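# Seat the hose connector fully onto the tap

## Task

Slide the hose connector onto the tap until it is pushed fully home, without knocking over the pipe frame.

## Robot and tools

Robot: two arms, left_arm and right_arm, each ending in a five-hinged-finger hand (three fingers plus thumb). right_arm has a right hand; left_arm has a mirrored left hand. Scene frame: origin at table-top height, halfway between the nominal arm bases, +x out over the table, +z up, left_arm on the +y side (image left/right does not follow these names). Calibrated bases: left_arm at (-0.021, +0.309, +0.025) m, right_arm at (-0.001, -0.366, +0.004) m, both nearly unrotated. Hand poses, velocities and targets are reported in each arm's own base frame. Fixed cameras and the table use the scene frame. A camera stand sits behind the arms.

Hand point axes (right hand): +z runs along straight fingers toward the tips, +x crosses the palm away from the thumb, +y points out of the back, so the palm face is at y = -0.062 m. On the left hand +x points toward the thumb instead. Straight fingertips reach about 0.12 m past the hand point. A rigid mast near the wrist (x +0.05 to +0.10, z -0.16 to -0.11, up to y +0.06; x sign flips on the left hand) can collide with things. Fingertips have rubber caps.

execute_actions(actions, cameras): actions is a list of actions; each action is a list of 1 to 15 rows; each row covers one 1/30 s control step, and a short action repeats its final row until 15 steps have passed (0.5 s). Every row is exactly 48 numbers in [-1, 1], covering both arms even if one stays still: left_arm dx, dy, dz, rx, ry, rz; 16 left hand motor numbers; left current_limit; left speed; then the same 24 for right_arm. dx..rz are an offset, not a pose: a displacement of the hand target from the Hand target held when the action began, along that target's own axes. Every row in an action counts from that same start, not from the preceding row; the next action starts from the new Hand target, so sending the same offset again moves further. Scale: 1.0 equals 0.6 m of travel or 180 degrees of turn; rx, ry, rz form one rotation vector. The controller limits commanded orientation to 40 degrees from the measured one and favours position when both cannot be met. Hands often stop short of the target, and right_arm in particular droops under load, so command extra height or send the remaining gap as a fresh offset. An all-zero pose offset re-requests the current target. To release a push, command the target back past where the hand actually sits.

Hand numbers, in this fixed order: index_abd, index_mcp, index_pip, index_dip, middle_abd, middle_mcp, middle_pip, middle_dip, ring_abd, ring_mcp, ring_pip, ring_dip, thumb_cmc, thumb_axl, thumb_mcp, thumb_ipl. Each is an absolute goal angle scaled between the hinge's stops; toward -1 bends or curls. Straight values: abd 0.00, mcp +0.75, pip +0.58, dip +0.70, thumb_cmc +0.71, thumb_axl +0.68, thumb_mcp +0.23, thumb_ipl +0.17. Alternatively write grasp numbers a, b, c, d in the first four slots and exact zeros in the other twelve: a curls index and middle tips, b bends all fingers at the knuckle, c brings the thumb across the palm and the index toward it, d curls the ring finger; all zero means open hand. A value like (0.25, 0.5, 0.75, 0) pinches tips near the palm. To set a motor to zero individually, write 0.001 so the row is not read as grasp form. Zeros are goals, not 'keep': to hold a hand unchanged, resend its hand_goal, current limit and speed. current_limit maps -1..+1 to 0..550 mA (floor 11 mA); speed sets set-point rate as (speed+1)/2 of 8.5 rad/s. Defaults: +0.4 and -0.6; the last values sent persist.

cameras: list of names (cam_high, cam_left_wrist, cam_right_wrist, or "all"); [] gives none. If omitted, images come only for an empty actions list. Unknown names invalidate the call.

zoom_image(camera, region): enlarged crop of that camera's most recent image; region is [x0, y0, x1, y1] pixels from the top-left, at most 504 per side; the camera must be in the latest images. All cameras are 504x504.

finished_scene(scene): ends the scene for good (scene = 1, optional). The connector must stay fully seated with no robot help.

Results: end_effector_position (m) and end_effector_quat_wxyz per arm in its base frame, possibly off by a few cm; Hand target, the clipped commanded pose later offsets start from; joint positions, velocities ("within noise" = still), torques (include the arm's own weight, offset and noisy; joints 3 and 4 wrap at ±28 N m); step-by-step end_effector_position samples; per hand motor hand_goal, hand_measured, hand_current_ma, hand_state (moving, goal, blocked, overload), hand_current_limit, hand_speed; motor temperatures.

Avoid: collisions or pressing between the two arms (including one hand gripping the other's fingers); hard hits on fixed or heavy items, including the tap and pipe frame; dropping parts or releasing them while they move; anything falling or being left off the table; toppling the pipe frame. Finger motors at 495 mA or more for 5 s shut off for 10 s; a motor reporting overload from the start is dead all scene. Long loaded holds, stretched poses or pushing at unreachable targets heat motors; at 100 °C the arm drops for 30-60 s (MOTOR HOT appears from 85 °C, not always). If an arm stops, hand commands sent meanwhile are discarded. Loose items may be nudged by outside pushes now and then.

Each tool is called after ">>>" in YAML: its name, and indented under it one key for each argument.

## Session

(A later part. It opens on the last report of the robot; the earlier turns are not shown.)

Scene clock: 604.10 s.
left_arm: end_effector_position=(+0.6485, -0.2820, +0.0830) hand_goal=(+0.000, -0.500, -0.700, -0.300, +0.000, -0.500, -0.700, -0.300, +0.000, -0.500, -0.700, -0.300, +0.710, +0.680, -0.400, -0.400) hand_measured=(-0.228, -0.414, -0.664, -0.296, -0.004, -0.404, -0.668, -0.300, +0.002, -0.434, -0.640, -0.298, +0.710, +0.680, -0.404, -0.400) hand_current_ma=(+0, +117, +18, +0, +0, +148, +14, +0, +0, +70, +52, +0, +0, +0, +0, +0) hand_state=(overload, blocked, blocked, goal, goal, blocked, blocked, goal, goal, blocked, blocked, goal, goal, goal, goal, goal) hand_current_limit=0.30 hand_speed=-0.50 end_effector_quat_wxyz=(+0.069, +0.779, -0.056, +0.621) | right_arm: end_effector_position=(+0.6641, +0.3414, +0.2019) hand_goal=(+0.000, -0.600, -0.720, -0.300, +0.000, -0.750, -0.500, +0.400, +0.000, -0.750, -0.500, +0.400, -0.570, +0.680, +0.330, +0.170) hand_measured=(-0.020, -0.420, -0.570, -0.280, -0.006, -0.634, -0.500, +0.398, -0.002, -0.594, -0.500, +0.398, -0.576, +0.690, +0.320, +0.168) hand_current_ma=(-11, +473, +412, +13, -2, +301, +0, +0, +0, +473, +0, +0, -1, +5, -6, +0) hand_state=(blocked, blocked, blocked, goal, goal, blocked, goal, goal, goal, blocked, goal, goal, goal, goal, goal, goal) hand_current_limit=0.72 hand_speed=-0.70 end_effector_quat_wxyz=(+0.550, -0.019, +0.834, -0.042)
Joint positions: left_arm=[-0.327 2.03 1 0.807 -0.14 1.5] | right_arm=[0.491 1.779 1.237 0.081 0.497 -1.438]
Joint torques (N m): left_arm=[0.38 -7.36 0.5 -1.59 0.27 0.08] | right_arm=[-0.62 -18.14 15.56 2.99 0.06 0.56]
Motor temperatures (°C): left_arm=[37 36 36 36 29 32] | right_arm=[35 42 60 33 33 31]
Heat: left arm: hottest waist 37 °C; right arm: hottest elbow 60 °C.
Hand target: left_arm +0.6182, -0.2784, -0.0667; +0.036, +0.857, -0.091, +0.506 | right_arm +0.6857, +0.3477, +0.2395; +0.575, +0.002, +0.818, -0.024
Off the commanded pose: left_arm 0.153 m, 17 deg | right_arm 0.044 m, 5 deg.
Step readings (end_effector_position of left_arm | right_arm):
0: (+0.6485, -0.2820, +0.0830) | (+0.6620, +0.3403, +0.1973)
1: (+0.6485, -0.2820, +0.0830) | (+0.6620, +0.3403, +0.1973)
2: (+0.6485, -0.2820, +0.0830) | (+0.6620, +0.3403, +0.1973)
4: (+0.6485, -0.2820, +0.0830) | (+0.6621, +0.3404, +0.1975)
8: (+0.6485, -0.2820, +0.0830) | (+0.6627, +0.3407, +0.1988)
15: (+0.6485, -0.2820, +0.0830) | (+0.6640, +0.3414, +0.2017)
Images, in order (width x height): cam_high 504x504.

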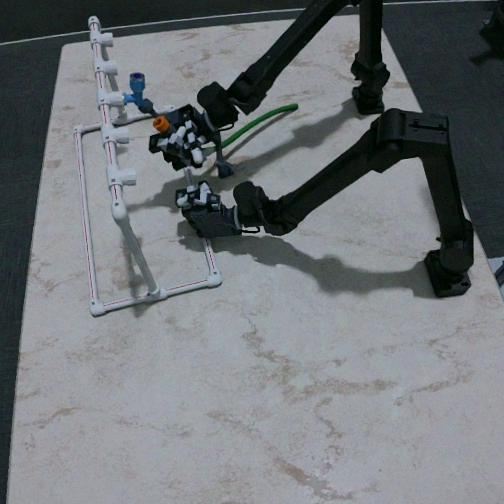

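>>> execute_actions:
  actions:
    - [[0,0,0,0,0,0, 0,-0.5,-0.7,-0.3, 0,-0.5,-0.7,-0.3, 0,-0.5,-0.7,-0.3, 0.71,0.68,-0.4,-0.4, 0.3,-0.5, -0.022,-0.001,-0.008,-0.001,-0.006,0.0035, 0,-0.6,-0.72,-0.3, 0,-0.75,-0.5,0.4, 0,-0.75,-0.5,0.4, -0.57,0.68,0.33,0.17, 0.72,-0.7],[0,0,0,0,0,0, 0,-0.5,-0.7,-0.3, 0,-0.5,-0.7,-0.3, 0,-0.5,-0.7,-0.3, 0.71,0.68,-0.4,-0.4, 0.3,-0.5, -0.044,-0.002,-0.016,-0.002,-0.0125,0.007, 0,-0.6,-0.72,-0.3, 0,-0.75,-0.5,0.4, 0,-0.75,-0.5,0.4, -0.57,0.68,0.33,0.17, 0.72,-0.7]]
  cameras: ["cam_high"]

>>> zoom_image:
  camera: "cam_high"
  region: [142, 94, 174, 126]

Scene clock: 606.37 s.
left_arm: end_effector_position=(+0.6485, -0.2820, +0.0830) hand_goal=(+0.000, -0.500, -0.700, -0.300, +0.000, -0.500, -0.700, -0.300, +0.000, -0.500, -0.700, -0.300, +0.710, +0.680, -0.400, -0.400) hand_measured=(-0.228, -0.414, -0.664, -0.296, -0.004, -0.404, -0.668, -0.300, +0.002, -0.434, -0.640, -0.298, +0.710, +0.680, -0.404, -0.400) hand_current_ma=(+0, +117, +18, +0, +0, +148, +14, +0, +0, +70, +52, +0, +0, +0, +0, +0) hand_state=(overload, blocked, blocked, goal, goal, blocked, blocked, goal, goal, blocked, blocked, goal, goal, goal, goal, goal) hand_current_limit=0.30 hand_speed=-0.50 end_effector_quat_wxyz=(+0.069, +0.779, -0.056, +0.621) | right_arm: end_effector_position=(+0.6641, +0.3414, +0.2019) hand_goal=(+0.000, -0.600, -0.720, -0.300, +0.000, -0.750, -0.500, +0.400, +0.000, -0.750, -0.500, +0.400, -0.570, +0.680, +0.330, +0.170) hand_measured=(-0.020, -0.420, -0.570, -0.280, -0.006, -0.634, -0.500, +0.398, -0.002, -0.594, -0.500, +0.398, -0.576, +0.690, +0.320, +0.168) hand_current_ma=(-11, +473, +412, +13, -2, +301, +0, +0, +0, +473, +0, +0, -1, +5, -6, +0) hand_state=(blocked, blocked, blocked, goal, goal, blocked, goal, goal, goal, blocked, goal, goal, goal, goal, goal, goal) hand_current_limit=0.72 hand_speed=-0.70 end_effector_quat_wxyz=(+0.550, -0.019, +0.834, -0.042)
Joint positions: left_arm=[-0.327 2.03 1 0.807 -0.14 1.5] | right_arm=[0.491 1.779 1.237 0.081 0.497 -1.438]
Joint torques (N m): left_arm=[0.44 -7.41 0.51 -1.61 0.27 0.08] | right_arm=[-0.32 -21.19 15.9 3.47 0.03 0.56]
Motor temperatures (°C): left_arm=[37 36 36 36 29 32] | right_arm=[35 42 60 33 33 31]
Heat: left arm: hottest waist 37 °C; right arm: hottest elbow 60 °C.
Hand target: left_arm +0.6182, -0.2784, -0.0667; +0.036, +0.857, -0.091, +0.506 | right_arm +0.6856, +0.3476, +0.2676; +0.591, +0.009, +0.807, -0.016
Off the commanded pose: left_arm 0.153 m, 17 deg | right_arm 0.069 m, 7 deg.
Step readings (end_effector_position of left_arm | right_arm):
0: (+0.6485, -0.2820, +0.0830) | (+0.6641, +0.3414, +0.2019)
1: (+0.6485, -0.2820, +0.0830) | (+0.6641, +0.3414, +0.2019)
2: (+0.6485, -0.2820, +0.0830) | (+0.6641, +0.3414, +0.2019)
4: (+0.6485, -0.2820, +0.0830) | (+0.6641, +0.3414, +0.2019)
8: (+0.6485, -0.2820, +0.0830) | (+0.6641, +0.3414, +0.2019)
15: (+0.6485, -0.2820, +0.0830) | (+0.6641, +0.3414, +0.2019)
Images, in order (width x height): cam_high 504x504.

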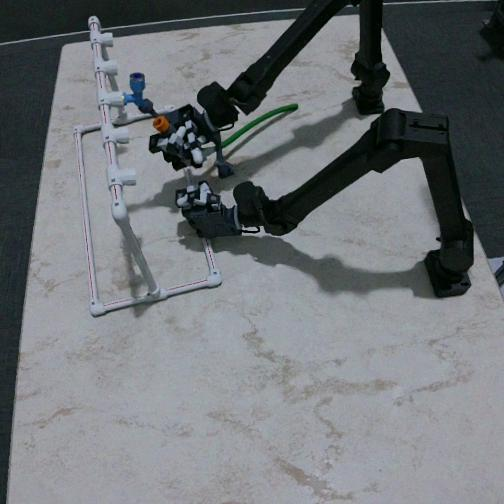

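Scaled by 15.750 from the camera's 504x504 image, which has a finer 720x720 frame.

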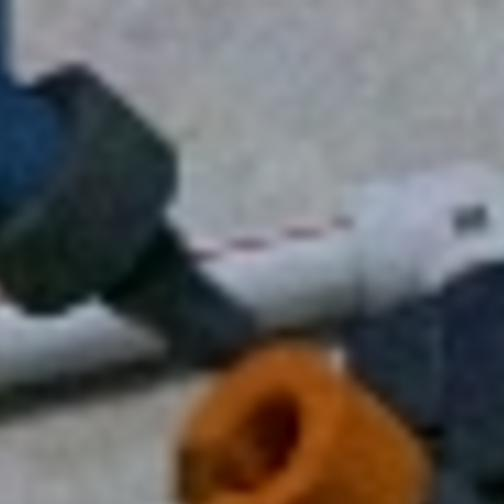

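>>> execute_actions:
  actions:
    - [[0,0,0,0,0,0, 0,-0.5,-0.7,-0.3, 0,-0.5,-0.7,-0.3, 0,-0.5,-0.7,-0.3, 0.71,0.68,-0.4,-0.4, 0.3,-0.5, -0.028,0,-0.008,-0.0015,-0.008,0.0045, 0,-0.6,-0.72,-0.3, 0,-0.75,-0.5,0.4, 0,-0.75,-0.5,0.4, -0.57,0.68,0.33,0.17, 0.72,-0.7]]
  cameras: ["cam_high"]

>>> zoom_image:
  camera: "cam_high"
  region: [142, 94, 174, 126]

Scene clock: 607.57 s.
left_arm: end_effector_position=(+0.6485, -0.2820, +0.0830) hand_goal=(+0.000, -0.500, -0.700, -0.300, +0.000, -0.500, -0.700, -0.300, +0.000, -0.500, -0.700, -0.300, +0.710, +0.680, -0.400, -0.400) hand_measured=(-0.228, -0.414, -0.664, -0.296, -0.004, -0.404, -0.668, -0.300, +0.002, -0.434, -0.640, -0.298, +0.710, +0.680, -0.404, -0.400) hand_current_ma=(+0, +117, +18, +0, +0, +148, +14, +0, +0, +70, +52, +0, +0, +0, +0, +0) hand_state=(overload, blocked, blocked, goal, goal, blocked, blocked, goal, goal, blocked, blocked, goal, goal, goal, goal, goal) hand_current_limit=0.30 hand_speed=-0.50 end_effector_quat_wxyz=(+0.069, +0.779, -0.056, +0.621) | right_arm: end_effector_position=(+0.6663, +0.3426, +0.2239) hand_goal=(+0.000, -0.600, -0.720, -0.300, +0.000, -0.750, -0.500, +0.400, +0.000, -0.750, -0.500, +0.400, -0.570, +0.680, +0.330, +0.170) hand_measured=(-0.020, -0.420, -0.570, -0.280, -0.006, -0.634, -0.500, +0.398, -0.002, -0.594, -0.500, +0.398, -0.576, +0.690, +0.320, +0.168) hand_current_ma=(-11, +473, +412, +13, -2, +301, +0, +0, +0, +473, +0, +0, -1, +5, -6, +0) hand_state=(blocked, blocked, blocked, goal, goal, blocked, goal, goal, goal, blocked, goal, goal, goal, goal, goal, goal) hand_current_limit=0.72 hand_speed=-0.70 end_effector_quat_wxyz=(+0.562, -0.014, +0.826, -0.036)
Joint positions: left_arm=[-0.327 2.03 1 0.807 -0.14 1.5] | right_arm=[0.491 1.761 1.252 0.081 0.497 -1.438]
Joint torques (N m): left_arm=[0.5 -7.41 0.51 -1.61 0.27 0.07] | right_arm=[-0.5 -20.42 15.71 3.71 -0.01 0.57]
Motor temperatures (°C): left_arm=[37 36 36 36 29 32] | right_arm=[35 42 60 33 33 31]
Heat: left arm: hottest waist 37 °C; right arm: hottest elbow 60 °C.
Hand target: left_arm +0.6182, -0.2784, -0.0667; +0.036, +0.857, -0.091, +0.506 | right_arm +0.6861, +0.3478, +0.2848; +0.601, +0.013, +0.799, -0.010
Off the commanded pose: left_arm 0.153 m, 17 deg | right_arm 0.064 m, 7 deg.
Step readings (end_effector_position of left_arm | right_arm):
0: (+0.6485, -0.2820, +0.0830) | (+0.6641, +0.3414, +0.2019)
1: (+0.6485, -0.2820, +0.0830) | (+0.6641, +0.3414, +0.2019)
2: (+0.6485, -0.2820, +0.0830) | (+0.6641, +0.3414, +0.2019)
4: (+0.6485, -0.2820, +0.0830) | (+0.6641, +0.3414, +0.2038)
8: (+0.6485, -0.2820, +0.0830) | (+0.6642, +0.3415, +0.2117)
15: (+0.6485, -0.2820, +0.0830) | (+0.6662, +0.3425, +0.2235)
Images, in order (width x height): cam_high 504x504.

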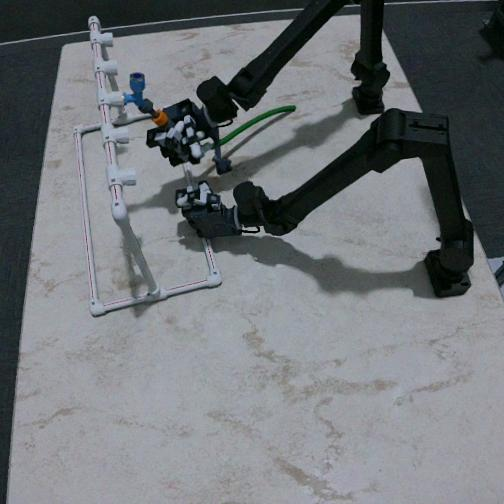

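Scaled by 15.750 from the camera's 504x504 image, which has a finer 720x720 frame.

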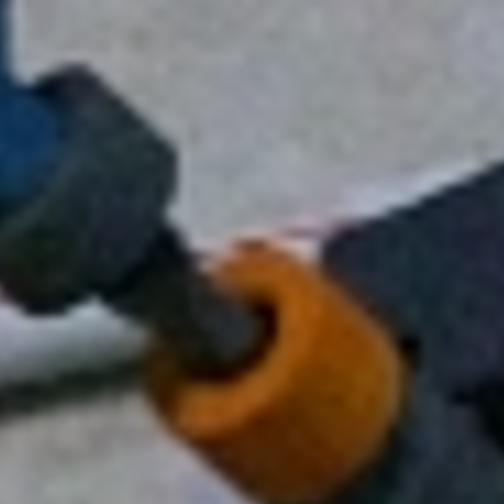

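>>> execute_actions:
  actions:
    - [[0,0,0,0,0,0, 0,-0.5,-0.7,-0.3, 0,-0.5,-0.7,-0.3, 0,-0.5,-0.7,-0.3, 0.71,0.68,-0.4,-0.4, 0.3,-0.5, -0.0177,-0.0047,0.0047,0,0,0, 0,-0.6,-0.72,-0.3, 0,-0.75,-0.5,0.4, 0,-0.75,-0.5,0.4, -0.57,0.68,0.33,0.17, 0.72,-0.7]]
  cameras: ["cam_high","cam_right_wrist"]

>>> zoom_image:
  camera: "cam_high"
  region: [142, 94, 174, 126]

>>> zoom_image:
  camera: "cam_right_wrist"
  region: [354, 275, 504, 425]

Scene clock: 609.20 s.
left_arm: end_effector_position=(+0.6485, -0.2820, +0.0830) hand_goal=(+0.000, -0.500, -0.700, -0.300, +0.000, -0.500, -0.700, -0.300, +0.000, -0.500, -0.700, -0.300, +0.710, +0.680, -0.400, -0.400) hand_measured=(-0.228, -0.414, -0.664, -0.296, -0.004, -0.404, -0.668, -0.300, +0.002, -0.434, -0.640, -0.298, +0.710, +0.680, -0.404, -0.400) hand_current_ma=(+0, +117, +18, +0, +0, +148, +14, +0, +0, +70, +52, +0, +0, +0, +0, +0) hand_state=(overload, blocked, blocked, goal, goal, blocked, blocked, goal, goal, blocked, blocked, goal, goal, goal, goal, goal) hand_current_limit=0.30 hand_speed=-0.50 end_effector_quat_wxyz=(+0.069, +0.779, -0.056, +0.621) | right_arm: end_effector_position=(+0.6725, +0.3412, +0.2347) hand_goal=(+0.000, -0.600, -0.720, -0.300, +0.000, -0.750, -0.500, +0.400, +0.000, -0.750, -0.500, +0.400, -0.570, +0.680, +0.330, +0.170) hand_measured=(-0.020, -0.420, -0.570, -0.280, -0.006, -0.634, -0.500, +0.398, -0.002, -0.594, -0.500, +0.398, -0.576, +0.690, +0.320, +0.168) hand_current_ma=(-11, +473, +412, +13, -2, +301, +0, +0, +0, +473, +0, +0, -1, +5, -6, +0) hand_state=(blocked, blocked, blocked, goal, goal, blocked, goal, goal, goal, blocked, goal, goal, goal, goal, goal, goal) hand_current_limit=0.72 hand_speed=-0.70 end_effector_quat_wxyz=(+0.568, -0.011, +0.822, -0.031)
Joint positions: left_arm=[-0.327 2.03 1 0.807 -0.14 1.5] | right_arm=[0.483 1.761 1.27 0.081 0.487 -1.438]
Joint torques (N m): left_arm=[0.44 -7.41 0.53 -1.62 0.27 0.08] | right_arm=[-0.5 -20.6 16.43 2.7 0.07 0.53]
Motor temperatures (°C): left_arm=[37 36 36 36 29 32] | right_arm=[35 42 60 33 33 31]
Heat: left arm: hottest waist 37 °C; right arm: hottest elbow 60 °C.
Hand target: left_arm +0.6182, -0.2784, -0.0667; +0.036, +0.857, -0.091, +0.506 | right_arm +0.6916, +0.3449, +0.2942; +0.601, +0.013, +0.799, -0.010
Off the commanded pose: left_arm 0.153 m, 17 deg | right_arm 0.063 m, 6 deg.
Step readings (end_effector_position of left_arm | right_arm):
0: (+0.6485, -0.2820, +0.0830) | (+0.6663, +0.3426, +0.2239)
1: (+0.6485, -0.2820, +0.0830) | (+0.6663, +0.3427, +0.2239)
2: (+0.6485, -0.2820, +0.0830) | (+0.6663, +0.3430, +0.2241)
4: (+0.6485, -0.2820, +0.0830) | (+0.6674, +0.3423, +0.2257)
8: (+0.6485, -0.2820, +0.0830) | (+0.6708, +0.3413, +0.2313)
15: (+0.6485, -0.2820, +0.0830) | (+0.6725, +0.3412, +0.2347)
Images, in order (width x height): cam_high 504x504, cam_right_wrist 504x504.

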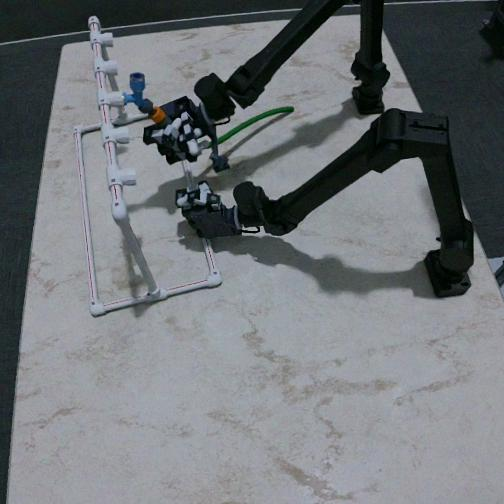

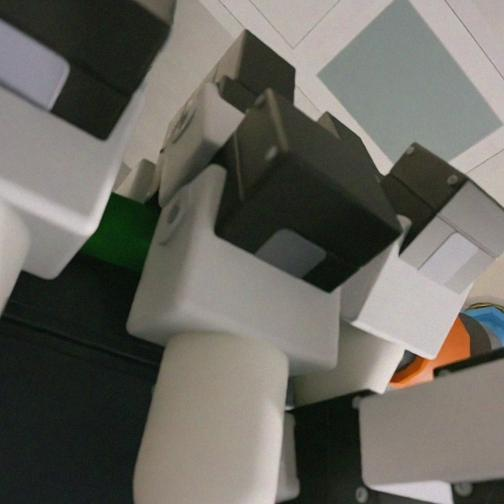

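Scaled by 15.750 from the camera's 504x504 image, which has a finer 720x720 frame.

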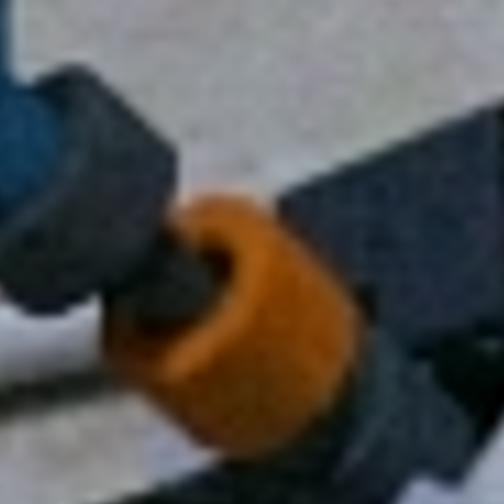

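Scaled by 3.360 from the camera's 504x504 image, which has a finer 720x720 frame.

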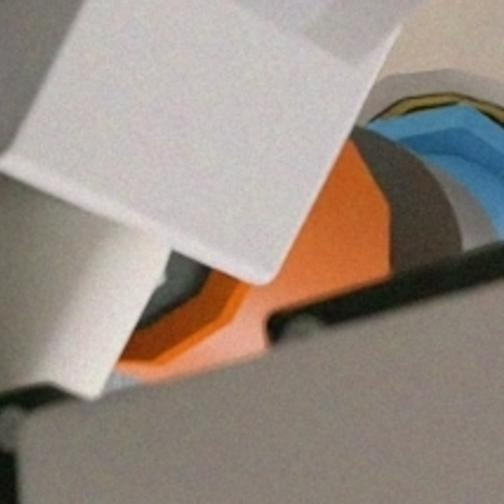

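>>> execute_actions:
  actions:
    - [[0,0,0,0,0,0, 0,-0.5,-0.7,-0.3, 0,-0.5,-0.7,-0.3, 0,-0.5,-0.7,-0.3, 0.71,0.68,-0.4,-0.4, 0.3,-0.5, 0,0.0117,0,0,0,0, 0,-0.6,-0.72,-0.3, 0,-0.75,-0.5,0.4, 0,-0.75,-0.5,0.4, -0.57,0.68,0.33,0.17, 0.72,-0.7],[0,0,0,0,0,0, 0,-0.5,-0.7,-0.3, 0,-0.5,-0.7,-0.3, 0,-0.5,-0.7,-0.3, 0.71,0.68,-0.4,-0.4, 0.3,-0.5, 0,0.0233,0,0,0,0, 0,-0.6,-0.72,-0.3, 0,-0.75,-0.5,0.4, 0,-0.75,-0.5,0.4, -0.57,0.68,0.33,0.17, 0.72,-0.7]]
  cameras: ["cam_high","cam_right_wrist"]

>>> zoom_image:
  camera: "cam_high"
  region: [142, 94, 174, 126]

>>> zoom_image:
  camera: "cam_right_wrist"
  region: [354, 275, 504, 425]

Scene clock: 613.77 s.
left_arm: end_effector_position=(+0.6485, -0.2820, +0.0830) hand_goal=(+0.000, -0.500, -0.700, -0.300, +0.000, -0.500, -0.700, -0.300, +0.000, -0.500, -0.700, -0.300, +0.710, +0.680, -0.400, -0.400) hand_measured=(-0.228, -0.414, -0.664, -0.296, -0.004, -0.404, -0.668, -0.300, +0.002, -0.434, -0.640, -0.298, +0.710, +0.680, -0.404, -0.400) hand_current_ma=(+0, +117, +18, +0, +0, +148, +14, +0, +0, +70, +52, +0, +0, +0, +0, +0) hand_state=(overload, blocked, blocked, goal, goal, blocked, blocked, goal, goal, blocked, blocked, goal, goal, goal, goal, goal) hand_current_limit=0.30 hand_speed=-0.50 end_effector_quat_wxyz=(+0.069, +0.779, -0.056, +0.621) | right_arm: end_effector_position=(+0.6739, +0.3408, +0.2362) hand_goal=(+0.000, -0.600, -0.720, -0.300, +0.000, -0.750, -0.500, +0.400, +0.000, -0.750, -0.500, +0.400, -0.570, +0.680, +0.330, +0.170) hand_measured=(-0.020, -0.420, -0.570, -0.280, -0.006, -0.634, -0.500, +0.398, -0.002, -0.594, -0.500, +0.398, -0.576, +0.690, +0.320, +0.168) hand_current_ma=(-11, +473, +412, +13, -2, +301, +0, +0, +0, +473, +0, +0, -1, +5, -6, +0) hand_state=(blocked, blocked, blocked, goal, goal, blocked, goal, goal, goal, blocked, goal, goal, goal, goal, goal, goal) hand_current_limit=0.72 hand_speed=-0.70 end_effector_quat_wxyz=(+0.567, -0.009, +0.823, -0.037)
Joint positions: left_arm=[-0.327 2.03 1 0.807 -0.14 1.5] | right_arm=[0.485 1.761 1.28 0.065 0.501 -1.438]
Joint torques (N m): left_arm=[0.38 -7.36 0.5 -1.61 0.27 0.08] | right_arm=[0.97 -19.37 17.37 2.85 0.24 0.63]
Motor temperatures (°C): left_arm=[37 36 35 36 29 32] | right_arm=[35 42 60 33 33 31]
Heat: left arm: hottest waist 37 °C; right arm: hottest elbow 60 °C.
Hand target: left_arm +0.6182, -0.2784, -0.0667; +0.036, +0.857, -0.091, +0.506 | right_arm +0.6920, +0.3589, +0.2942; +0.601, +0.013, +0.799, -0.010
Off the commanded pose: left_arm 0.153 m, 17 deg | right_arm 0.063 m, 6 deg.
Step readings (end_effector_position of left_arm | right_arm):
0: (+0.6485, -0.2820, +0.0830) | (+0.6725, +0.3412, +0.2347)
1: (+0.6485, -0.2820, +0.0830) | (+0.6725, +0.3412, +0.2347)
2: (+0.6485, -0.2820, +0.0830) | (+0.6726, +0.3412, +0.2347)
4: (+0.6485, -0.2820, +0.0830) | (+0.6733, +0.3404, +0.2353)
8: (+0.6485, -0.2820, +0.0830) | (+0.6737, +0.3408, +0.2361)
15: (+0.6485, -0.2820, +0.0830) | (+0.6739, +0.3408, +0.2362)
Images, in order (width x height): cam_high 504x504, cam_right_wrist 504x504.

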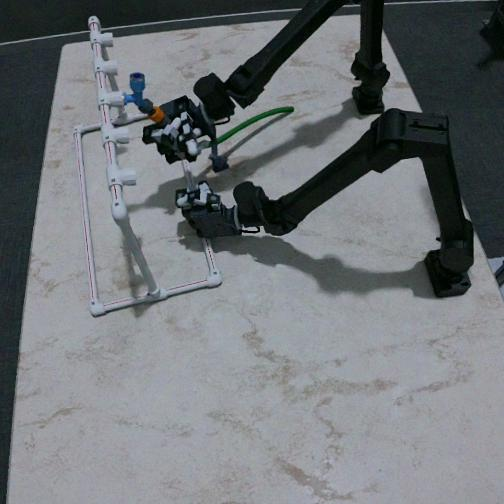

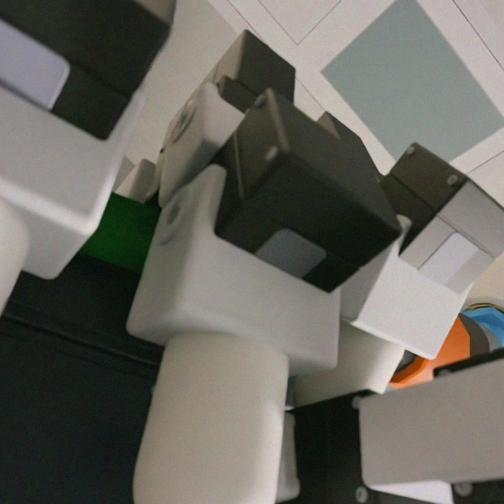

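Scaled by 15.750 from the camera's 504x504 image, which has a finer 720x720 frame.

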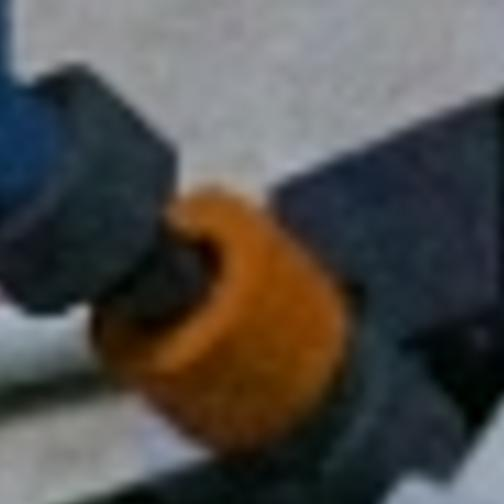

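Scaled by 3.360 from the camera's 504x504 image, which has a finer 720x720 frame.

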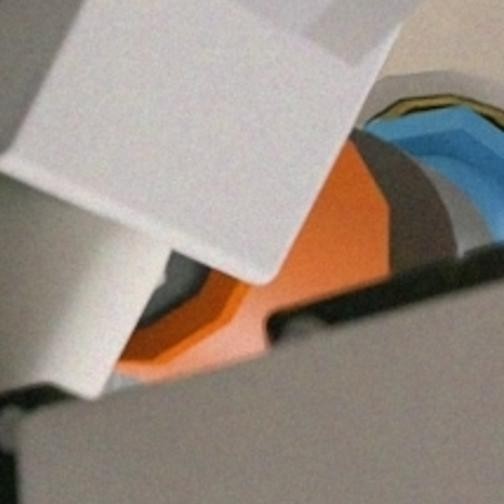

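>>> execute_actions:
  actions:
    - [[0,0,0,0,0,0, 0,-0.5,-0.7,-0.3, 0,-0.5,-0.7,-0.3, 0,-0.5,-0.7,-0.3, 0.71,0.68,-0.4,-0.4, 0.3,-0.5, 0,0.0117,0,0,0,0, 0,-0.6,-0.72,-0.3, 0,-0.75,-0.5,0.4, 0,-0.75,-0.5,0.4, -0.57,0.68,0.33,0.17, 0.72,-0.7]]
  cameras: ["cam_high","cam_right_wrist"]

>>> zoom_image:
  camera: "cam_right_wrist"
  region: [354, 275, 504, 425]

Scene clock: 615.43 s.
left_arm: end_effector_position=(+0.6485, -0.2820, +0.0830) hand_goal=(+0.000, -0.500, -0.700, -0.300, +0.000, -0.500, -0.700, -0.300, +0.000, -0.500, -0.700, -0.300, +0.710, +0.680, -0.400, -0.400) hand_measured=(-0.228, -0.414, -0.664, -0.296, -0.004, -0.404, -0.668, -0.300, +0.002, -0.434, -0.640, -0.298, +0.710, +0.680, -0.404, -0.400) hand_current_ma=(+0, +117, +18, +0, +0, +148, +14, +0, +0, +70, +52, +0, +0, +0, +0, +0) hand_state=(overload, blocked, blocked, goal, goal, blocked, blocked, goal, goal, blocked, blocked, goal, goal, goal, goal, goal) hand_current_limit=0.30 hand_speed=-0.50 end_effector_quat_wxyz=(+0.069, +0.779, -0.056, +0.621) | right_arm: end_effector_position=(+0.6743, +0.3408, +0.2367) hand_goal=(+0.000, -0.600, -0.720, -0.300, +0.000, -0.750, -0.500, +0.400, +0.000, -0.750, -0.500, +0.400, -0.570, +0.680, +0.330, +0.170) hand_measured=(-0.020, -0.420, -0.570, -0.280, -0.006, -0.634, -0.500, +0.398, -0.002, -0.594, -0.500, +0.398, -0.576, +0.690, +0.320, +0.168) hand_current_ma=(-11, +473, +412, +13, -2, +301, +0, +0, +0, +473, +0, +0, -1, +5, -6, +0) hand_state=(blocked, blocked, blocked, goal, goal, blocked, goal, goal, goal, blocked, goal, goal, goal, goal, goal, goal) hand_current_limit=0.72 hand_speed=-0.70 end_effector_quat_wxyz=(+0.566, -0.007, +0.823, -0.042)
Joint positions: left_arm=[-0.327 2.03 1 0.807 -0.14 1.5] | right_arm=[0.488 1.761 1.284 0.057 0.513 -1.438]
Joint torques (N m): left_arm=[0.38 -7.36 0.51 -1.62 0.27 0.08] | right_arm=[1.44 -18.84 17.88 3.02 0.16 0.66]
Motor temperatures (°C): left_arm=[37 36 35 36 29 32] | right_arm=[35 42 60 33 33 31]
Heat: left arm: hottest waist 37 °C; right arm: hottest elbow 60 °C.
Hand target: left_arm +0.6182, -0.2784, -0.0667; +0.036, +0.857, -0.091, +0.506 | right_arm +0.6923, +0.3660, +0.2943; +0.601, +0.013, +0.799, -0.010
Off the commanded pose: left_arm 0.153 m, 17 deg | right_arm 0.065 m, 7 deg.
Step readings (end_effector_position of left_arm | right_arm):
0: (+0.6485, -0.2820, +0.0830) | (+0.6739, +0.3408, +0.2362)
1: (+0.6485, -0.2820, +0.0830) | (+0.6739, +0.3407, +0.2362)
2: (+0.6485, -0.2820, +0.0830) | (+0.6739, +0.3408, +0.2363)
4: (+0.6485, -0.2820, +0.0830) | (+0.6741, +0.3406, +0.2365)
8: (+0.6485, -0.2820, +0.0830) | (+0.6742, +0.3406, +0.2365)
15: (+0.6485, -0.2820, +0.0830) | (+0.6743, +0.3408, +0.2367)
Images, in order (width x height): cam_high 504x504, cam_right_wrist 504x504.

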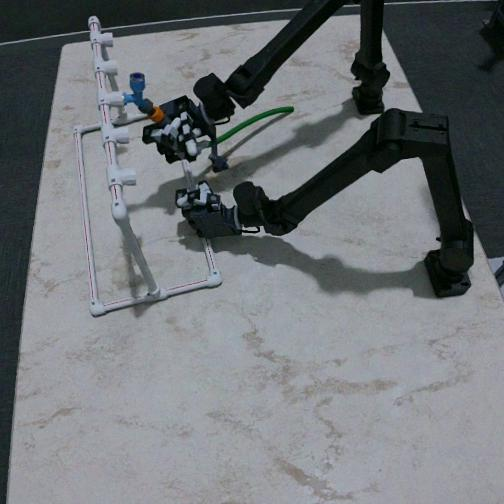

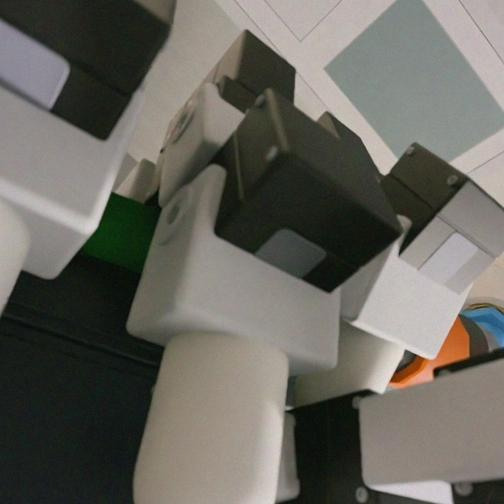

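Scaled by 3.360 from the camera's 504x504 image, which has a finer 720x720 frame.

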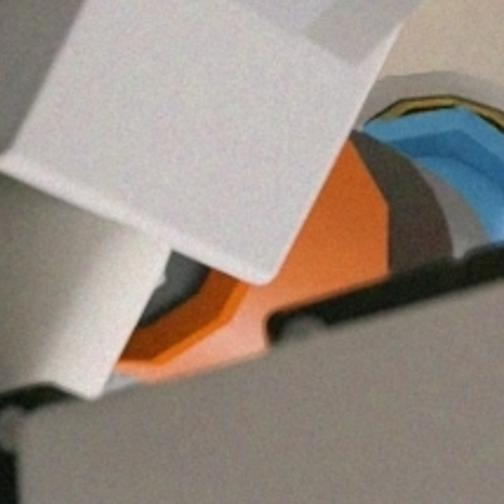

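>>> execute_actions:
  actions:
    - [[0,0,0,0,0,0, 0,-0.5,-0.7,-0.3, 0,-0.5,-0.7,-0.3, 0,-0.5,-0.7,-0.3, 0.71,0.68,-0.4,-0.4, 0.3,-0.5, 0.0032,0.022,-0.011,-0.0061,0,-0.0018, 0,-0.6,-0.72,-0.3, 0,-0.75,-0.5,0.4, 0,-0.75,-0.5,0.4, -0.57,0.68,0.33,0.17, 0.72,-0.7]]
  cameras: ["cam_high","cam_right_wrist"]

>>> zoom_image:
  camera: "cam_right_wrist"
  region: [354, 275, 504, 425]

>>> zoom_image:
  camera: "cam_high"
  region: [142, 94, 174, 126]

Scene clock: 617.10 s.
left_arm: end_effector_position=(+0.6485, -0.2820, +0.0830) hand_goal=(+0.000, -0.500, -0.700, -0.300, +0.000, -0.500, -0.700, -0.300, +0.000, -0.500, -0.700, -0.300, +0.710, +0.680, -0.400, -0.400) hand_measured=(-0.228, -0.414, -0.664, -0.296, -0.004, -0.404, -0.668, -0.300, +0.002, -0.434, -0.640, -0.298, +0.710, +0.680, -0.404, -0.400) hand_current_ma=(+0, +117, +18, +0, +0, +148, +14, +0, +0, +70, +52, +0, +0, +0, +0, +0) hand_state=(overload, blocked, blocked, goal, goal, blocked, blocked, goal, goal, blocked, blocked, goal, goal, goal, goal, goal) hand_current_limit=0.30 hand_speed=-0.50 end_effector_quat_wxyz=(+0.069, +0.779, -0.056, +0.621) | right_arm: end_effector_position=(+0.6738, +0.3424, +0.2370) hand_goal=(+0.000, -0.600, -0.720, -0.300, +0.000, -0.750, -0.500, +0.400, +0.000, -0.750, -0.500, +0.400, -0.570, +0.680, +0.330, +0.170) hand_measured=(-0.020, -0.420, -0.570, -0.280, -0.006, -0.634, -0.500, +0.398, -0.002, -0.594, -0.500, +0.398, -0.576, +0.690, +0.320, +0.168) hand_current_ma=(-11, +473, +412, +13, -2, +301, +0, +0, +0, +473, +0, +0, -1, +5, -6, +0) hand_state=(blocked, blocked, blocked, goal, goal, blocked, goal, goal, goal, blocked, goal, goal, goal, goal, goal, goal) hand_current_limit=0.72 hand_speed=-0.70 end_effector_quat_wxyz=(+0.566, -0.004, +0.823, -0.040)
Joint positions: left_arm=[-0.327 2.03 1 0.807 -0.14 1.5] | right_arm=[0.491 1.762 1.285 0.055 0.516 -1.428]
Joint torques (N m): left_arm=[0.44 -7.41 0.5 -1.61 0.27 0.08] | right_arm=[2.55 -18.96 17.84 3.08 -0.02 0.57]
Motor temperatures (°C): left_arm=[37 36 35 36 29 32] | right_arm=[35 41 61 33 33 31]
Heat: left arm: hottest waist 37 °C; right arm: hottest elbow 61 °C.
Hand target: left_arm +0.6182, -0.2784, -0.0667; +0.036, +0.857, -0.091, +0.506 | right_arm +0.6858, +0.3794, +0.2943; +0.601, +0.005, +0.799, -0.004
Off the commanded pose: left_arm 0.153 m, 17 deg | right_arm 0.069 m, 7 deg.
Step readings (end_effector_position of left_arm | right_arm):
0: (+0.6485, -0.2820, +0.0830) | (+0.6742, +0.3408, +0.2366)
1: (+0.6485, -0.2820, +0.0830) | (+0.6742, +0.3408, +0.2366)
2: (+0.6485, -0.2820, +0.0830) | (+0.6740, +0.3413, +0.2366)
4: (+0.6485, -0.2820, +0.0830) | (+0.6738, +0.3417, +0.2368)
8: (+0.6485, -0.2820, +0.0830) | (+0.6739, +0.3420, +0.2367)
15: (+0.6485, -0.2820, +0.0830) | (+0.6738, +0.3424, +0.2370)
Images, in order (width x height): cam_high 504x504, cam_right_wrist 504x504.

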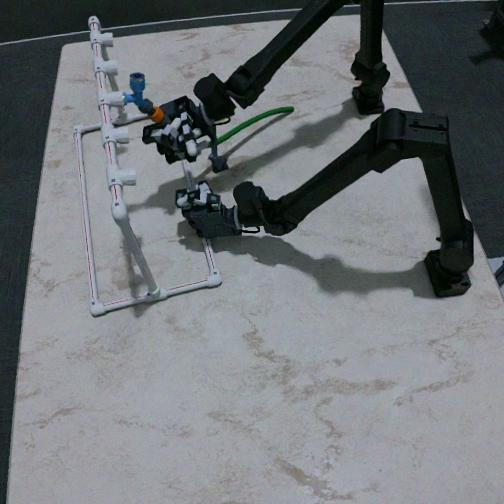

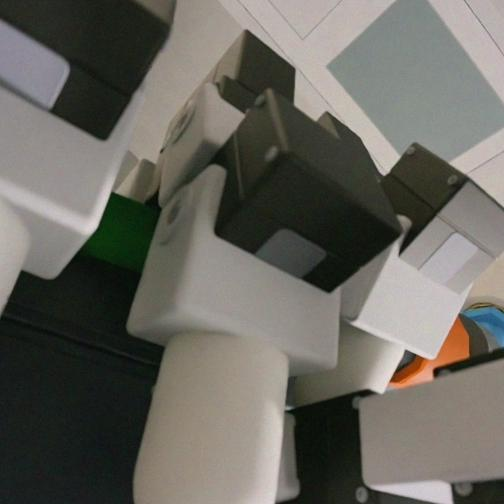

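Scaled by 3.360 from the camera's 504x504 image, which has a finer 720x720 frame.

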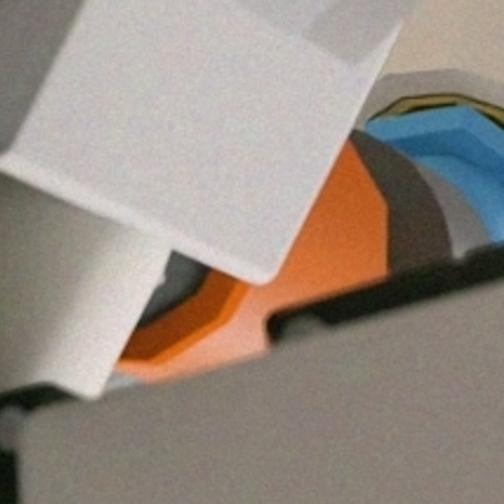

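Scaled by 15.750 from the camera's 504x504 image, which has a finer 720x720 frame.

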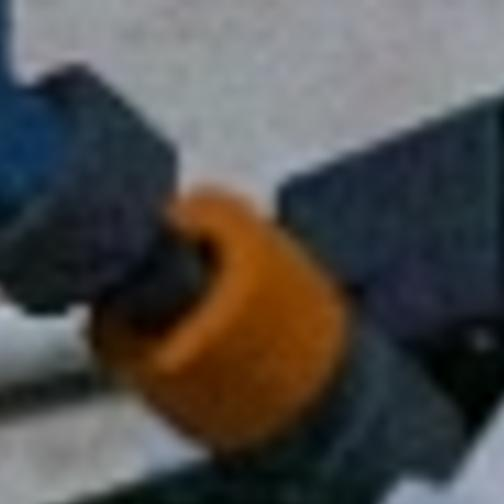

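>>> execute_actions:
  actions: []
  cameras: ["cam_high","cam_right_wrist"]

>>> zoom_image:
  camera: "cam_high"
  region: [140, 90, 176, 126]

>>> zoom_image:
  camera: "cam_right_wrist"
  region: [354, 275, 504, 425]

Scene clock: 619.07 s.
left_arm: end_effector_position=(+0.6485, -0.2820, +0.0830) hand_goal=(+0.000, -0.500, -0.700, -0.300, +0.000, -0.500, -0.700, -0.300, +0.000, -0.500, -0.700, -0.300, +0.710, +0.680, -0.400, -0.400) hand_measured=(-0.228, -0.414, -0.664, -0.296, -0.004, -0.404, -0.668, -0.300, +0.002, -0.434, -0.640, -0.298, +0.710, +0.680, -0.404, -0.400) hand_current_ma=(+0, +117, +18, +0, +0, +148, +14, +0, +0, +70, +52, +0, +0, +0, +0, +0) hand_state=(overload, blocked, blocked, goal, goal, blocked, blocked, goal, goal, blocked, blocked, goal, goal, goal, goal, goal) hand_current_limit=0.30 hand_speed=-0.50 end_effector_quat_wxyz=(+0.069, +0.779, -0.056, +0.621) | right_arm: end_effector_position=(+0.6738, +0.3424, +0.2371) hand_goal=(+0.000, -0.600, -0.720, -0.300, +0.000, -0.750, -0.500, +0.400, +0.000, -0.750, -0.500, +0.400, -0.570, +0.680, +0.330, +0.170) hand_measured=(-0.020, -0.420, -0.570, -0.280, -0.006, -0.634, -0.500, +0.398, -0.002, -0.594, -0.500, +0.398, -0.576, +0.690, +0.320, +0.168) hand_current_ma=(-11, +473, +412, +13, -2, +301, +0, +0, +0, +473, +0, +0, -1, +5, -6, +0) hand_state=(blocked, blocked, blocked, goal, goal, blocked, goal, goal, goal, blocked, goal, goal, goal, goal, goal, goal) hand_current_limit=0.72 hand_speed=-0.70 end_effector_quat_wxyz=(+0.566, -0.004, +0.823, -0.040)
Joint positions: left_arm=[-0.327 2.03 1 0.807 -0.14 1.5] | right_arm=[0.491 1.762 1.285 0.055 0.516 -1.428]
Joint velocities: within noise
Joint torques (N m): left_arm=[0.44 -7.41 0.51 -1.61 0.27 0.08] | right_arm=[2.61 -18.96 17.84 3.06 -0.03 0.56]
Motor temperatures (°C): left_arm=[37 36 35 36 29 32] | right_arm=[35 41 61 33 33 31]
Heat: left arm: hottest waist 37 °C; right arm: hottest elbow 61 °C.
Hand target: left_arm +0.6182, -0.2784, -0.0667; +0.036, +0.857, -0.091, +0.506 | right_arm +0.6858, +0.3793, +0.2943; +0.601, +0.005, +0.799, -0.004
Off the commanded pose: left_arm 0.153 m, 17 deg | right_arm 0.069 m, 6 deg.
Images, in order (width x height): cam_high 504x504, cam_right_wrist 504x504.

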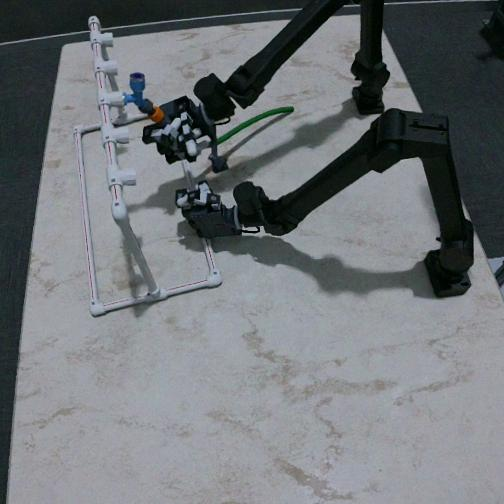

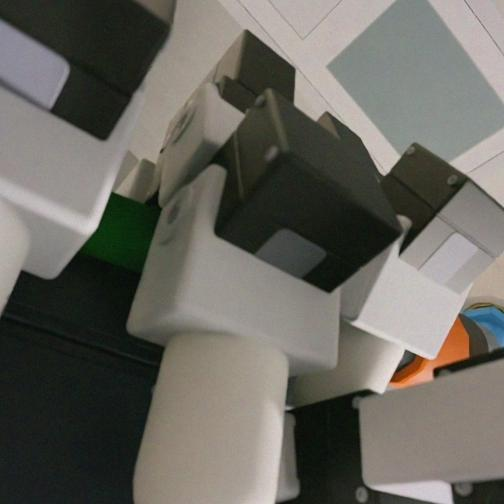

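Scaled by 14.000 from the camera's 504x504 image, which has a finer 720x720 frame.

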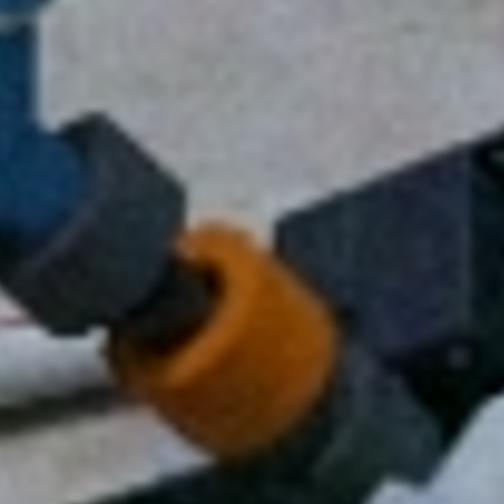

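Scaled by 3.360 from the camera's 504x504 image, which has a finer 720x720 frame.

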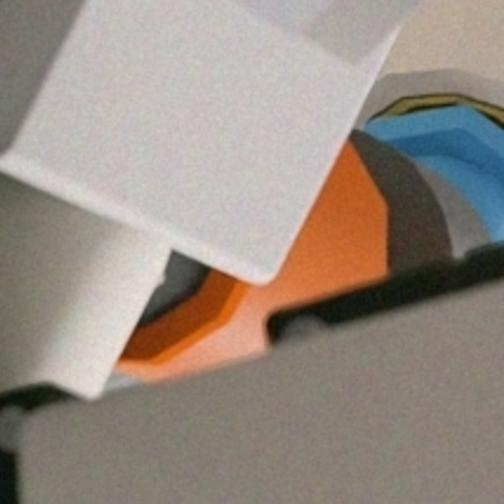

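>>> execute_actions:
  actions:
    - [[0,0,0,0,0,0, 0,-0.5,-0.7,-0.3, 0,-0.5,-0.7,-0.3, 0,-0.5,-0.7,-0.3, 0.71,0.68,-0.4,-0.4, 0.3,-0.5, 0.0019,0.0132,-0.0068,-0.0037,0,-0.0011, 0,-0.6,-0.72,-0.3, 0,-0.75,-0.5,0.4, 0,-0.75,-0.5,0.4, -0.57,0.68,0.33,0.17, 0.72,-0.7]]
  cameras: []

Scene clock: 621.60 s.
left_arm: end_effector_position=(+0.6485, -0.2820, +0.0830) hand_goal=(+0.000, -0.500, -0.700, -0.300, +0.000, -0.500, -0.700, -0.300, +0.000, -0.500, -0.700, -0.300, +0.710, +0.680, -0.400, -0.400) hand_measured=(-0.228, -0.414, -0.664, -0.296, -0.004, -0.404, -0.668, -0.300, +0.002, -0.434, -0.640, -0.298, +0.710, +0.680, -0.404, -0.400) hand_current_ma=(+0, +117, +18, +0, +0, +148, +14, +0, +0, +70, +52, +0, +0, +0, +0, +0) hand_state=(overload, blocked, blocked, goal, goal, blocked, blocked, goal, goal, blocked, blocked, goal, goal, goal, goal, goal) hand_current_limit=0.30 hand_speed=-0.50 end_effector_quat_wxyz=(+0.069, +0.779, -0.056, +0.621) | right_arm: end_effector_position=(+0.6733, +0.3439, +0.2368) hand_goal=(+0.000, -0.600, -0.720, -0.300, +0.000, -0.750, -0.500, +0.400, +0.000, -0.750, -0.500, +0.400, -0.570, +0.680, +0.330, +0.170) hand_measured=(-0.020, -0.420, -0.570, -0.280, -0.006, -0.634, -0.500, +0.398, -0.002, -0.594, -0.500, +0.398, -0.576, +0.690, +0.320, +0.168) hand_current_ma=(-10, +473, +412, +13, -2, +301, +0, +0, +0, +473, +0, +0, -1, +5, -6, +0) hand_state=(goal, blocked, blocked, goal, goal, blocked, goal, goal, goal, blocked, goal, goal, goal, goal, goal, goal) hand_current_limit=0.72 hand_speed=-0.70 end_effector_quat_wxyz=(+0.566, -0.002, +0.824, -0.038)
Joint positions: left_arm=[-0.327 2.03 1 0.807 -0.14 1.5] | right_arm=[0.494 1.763 1.285 0.055 0.518 -1.421]
Joint torques (N m): left_arm=[0.44 -7.36 0.51 -1.61 0.27 0.07] | right_arm=[3.31 -18.96 17.8 3.07 -0.12 0.5]
Motor temperatures (°C): left_arm=[37 36 35 36 29 32] | right_arm=[35 41 61 33 33 31]
Heat: left arm: hottest waist 37 °C; right arm: hottest elbow 61 °C.
Hand target: left_arm +0.6182, -0.2784, -0.0667; +0.036, +0.857, -0.091, +0.506 | right_arm +0.6817, +0.3874, +0.2941; +0.601, +0.000, +0.799, +0.000
Off the commanded pose: left_arm 0.153 m, 17 deg | right_arm 0.073 m, 7 deg.
Step readings (end_effector_position of left_arm | right_arm):
0: (+0.6485, -0.2820, +0.0830) | (+0.6738, +0.3424, +0.2371)
1: (+0.6485, -0.2820, +0.0830) | (+0.6738, +0.3424, +0.2371)
2: (+0.6485, -0.2820, +0.0830) | (+0.6737, +0.3426, +0.2371)
4: (+0.6485, -0.2820, +0.0830) | (+0.6736, +0.3430, +0.2369)
8: (+0.6485, -0.2820, +0.0830) | (+0.6734, +0.3436, +0.2369)
15: (+0.6485, -0.2820, +0.0830) | (+0.6733, +0.3439, +0.2367)
No camera images: "cameras" was empty.

>>> execute_actions:
  actions: []
  cameras: ["cam_high","cam_left_wrist","cam_right_wrist"]

>>> zoom_image:
  camera: "cam_high"
  region: [100, 60, 230, 190]

>>> zoom_image:
  camera: "cam_high"
  region: [140, 90, 176, 126]

>>> zoom_image:
  camera: "cam_right_wrist"
  region: [354, 275, 504, 425]

Scene clock: 622.93 s.
left_arm: end_effector_position=(+0.6485, -0.2820, +0.0830) hand_goal=(+0.000, -0.500, -0.700, -0.300, +0.000, -0.500, -0.700, -0.300, +0.000, -0.500, -0.700, -0.300, +0.710, +0.680, -0.400, -0.400) hand_measured=(-0.228, -0.414, -0.664, -0.296, -0.004, -0.404, -0.668, -0.300, +0.002, -0.434, -0.640, -0.298, +0.710, +0.680, -0.404, -0.400) hand_current_ma=(+0, +117, +18, +0, +0, +148, +14, +0, +0, +70, +52, +0, +0, +0, +0, +0) hand_state=(overload, blocked, blocked, goal, goal, blocked, blocked, goal, goal, blocked, blocked, goal, goal, goal, goal, goal) hand_current_limit=0.30 hand_speed=-0.50 end_effector_quat_wxyz=(+0.069, +0.779, -0.056, +0.621) | right_arm: end_effector_position=(+0.6733, +0.3439, +0.2368) hand_goal=(+0.000, -0.600, -0.720, -0.300, +0.000, -0.750, -0.500, +0.400, +0.000, -0.750, -0.500, +0.400, -0.570, +0.680, +0.330, +0.170) hand_measured=(-0.020, -0.420, -0.570, -0.280, -0.006, -0.634, -0.500, +0.398, -0.002, -0.594, -0.500, +0.398, -0.576, +0.690, +0.320, +0.168) hand_current_ma=(-10, +473, +412, +13, -2, +301, +0, +0, +0, +473, +0, +0, -1, +5, -6, +0) hand_state=(goal, blocked, blocked, goal, goal, blocked, goal, goal, goal, blocked, goal, goal, goal, goal, goal, goal) hand_current_limit=0.72 hand_speed=-0.70 end_effector_quat_wxyz=(+0.566, -0.002, +0.824, -0.038)
Joint positions: left_arm=[-0.327 2.03 1 0.807 -0.14 1.5] | right_arm=[0.494 1.763 1.285 0.055 0.518 -1.421]
Joint velocities: within noise
Joint torques (N m): left_arm=[0.38 -7.47 0.49 -1.59 0.27 0.08] | right_arm=[3.31 -19.02 17.78 3.08 -0.12 0.5]
Motor temperatures (°C): left_arm=[37 36 35 36 29 32] | right_arm=[35 41 61 33 33 31]
Heat: left arm: hottest waist 37 °C; right arm: hottest elbow 61 °C.
Hand target: left_arm +0.6182, -0.2784, -0.0667; +0.036, +0.857, -0.091, +0.506 | right_arm +0.6817, +0.3874, +0.2941; +0.601, +0.000, +0.799, +0.000
Off the commanded pose: left_arm 0.153 m, 17 deg | right_arm 0.073 m, 7 deg.

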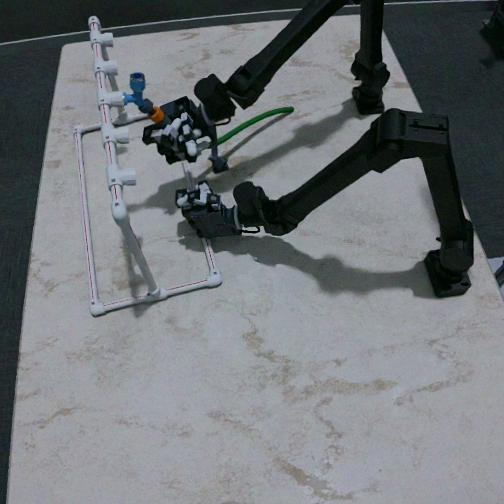

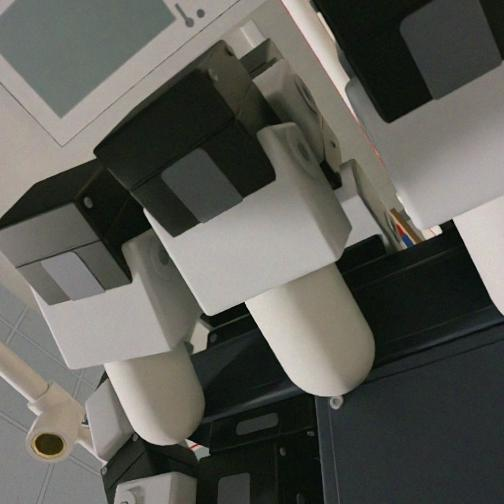

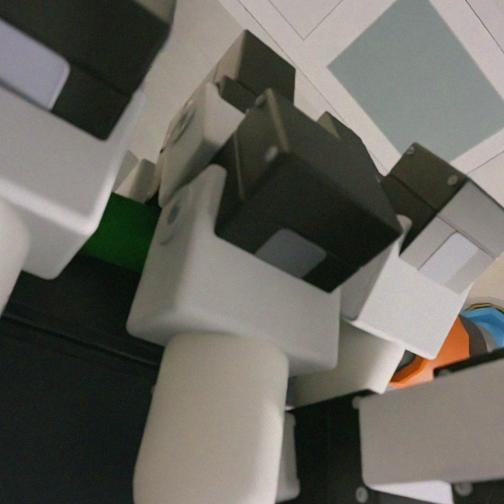

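Scaled by 3.877 from the camera's 504x504 image, which has a finer 720x720 frame.

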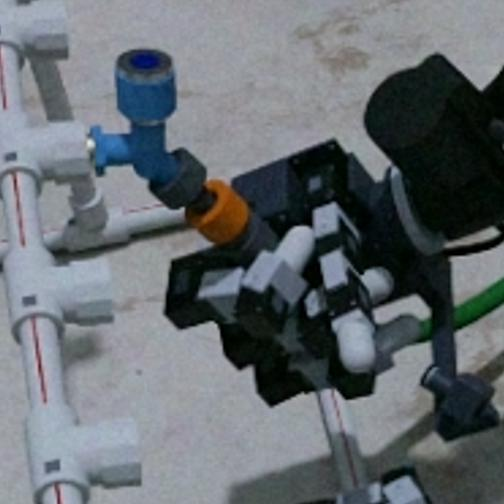

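Scaled by 14.000 from the camera's 504x504 image, which has a finer 720x720 frame.

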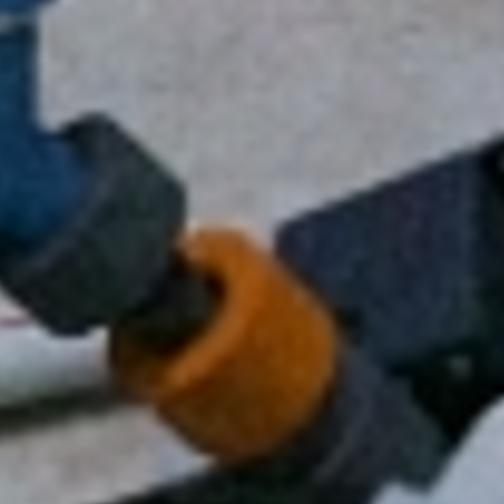

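Scaled by 3.360 from the camera's 504x504 image, which has a finer 720x720 frame.

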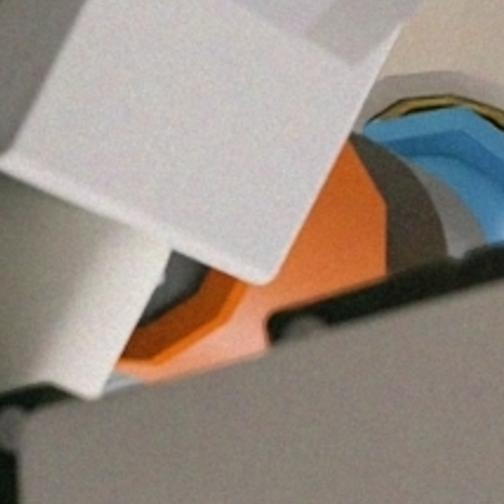

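>>> zoom_image:
  camera: "cam_right_wrist"
  region: [444, 296, 504, 356]

Scaled by 8.400 from the camera's 504x504 image, which has a finer 720x720 frame.

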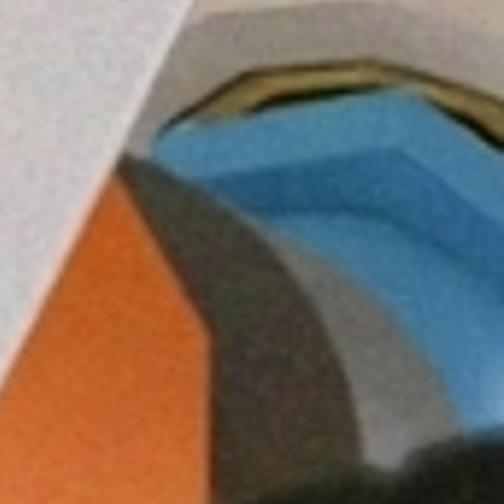

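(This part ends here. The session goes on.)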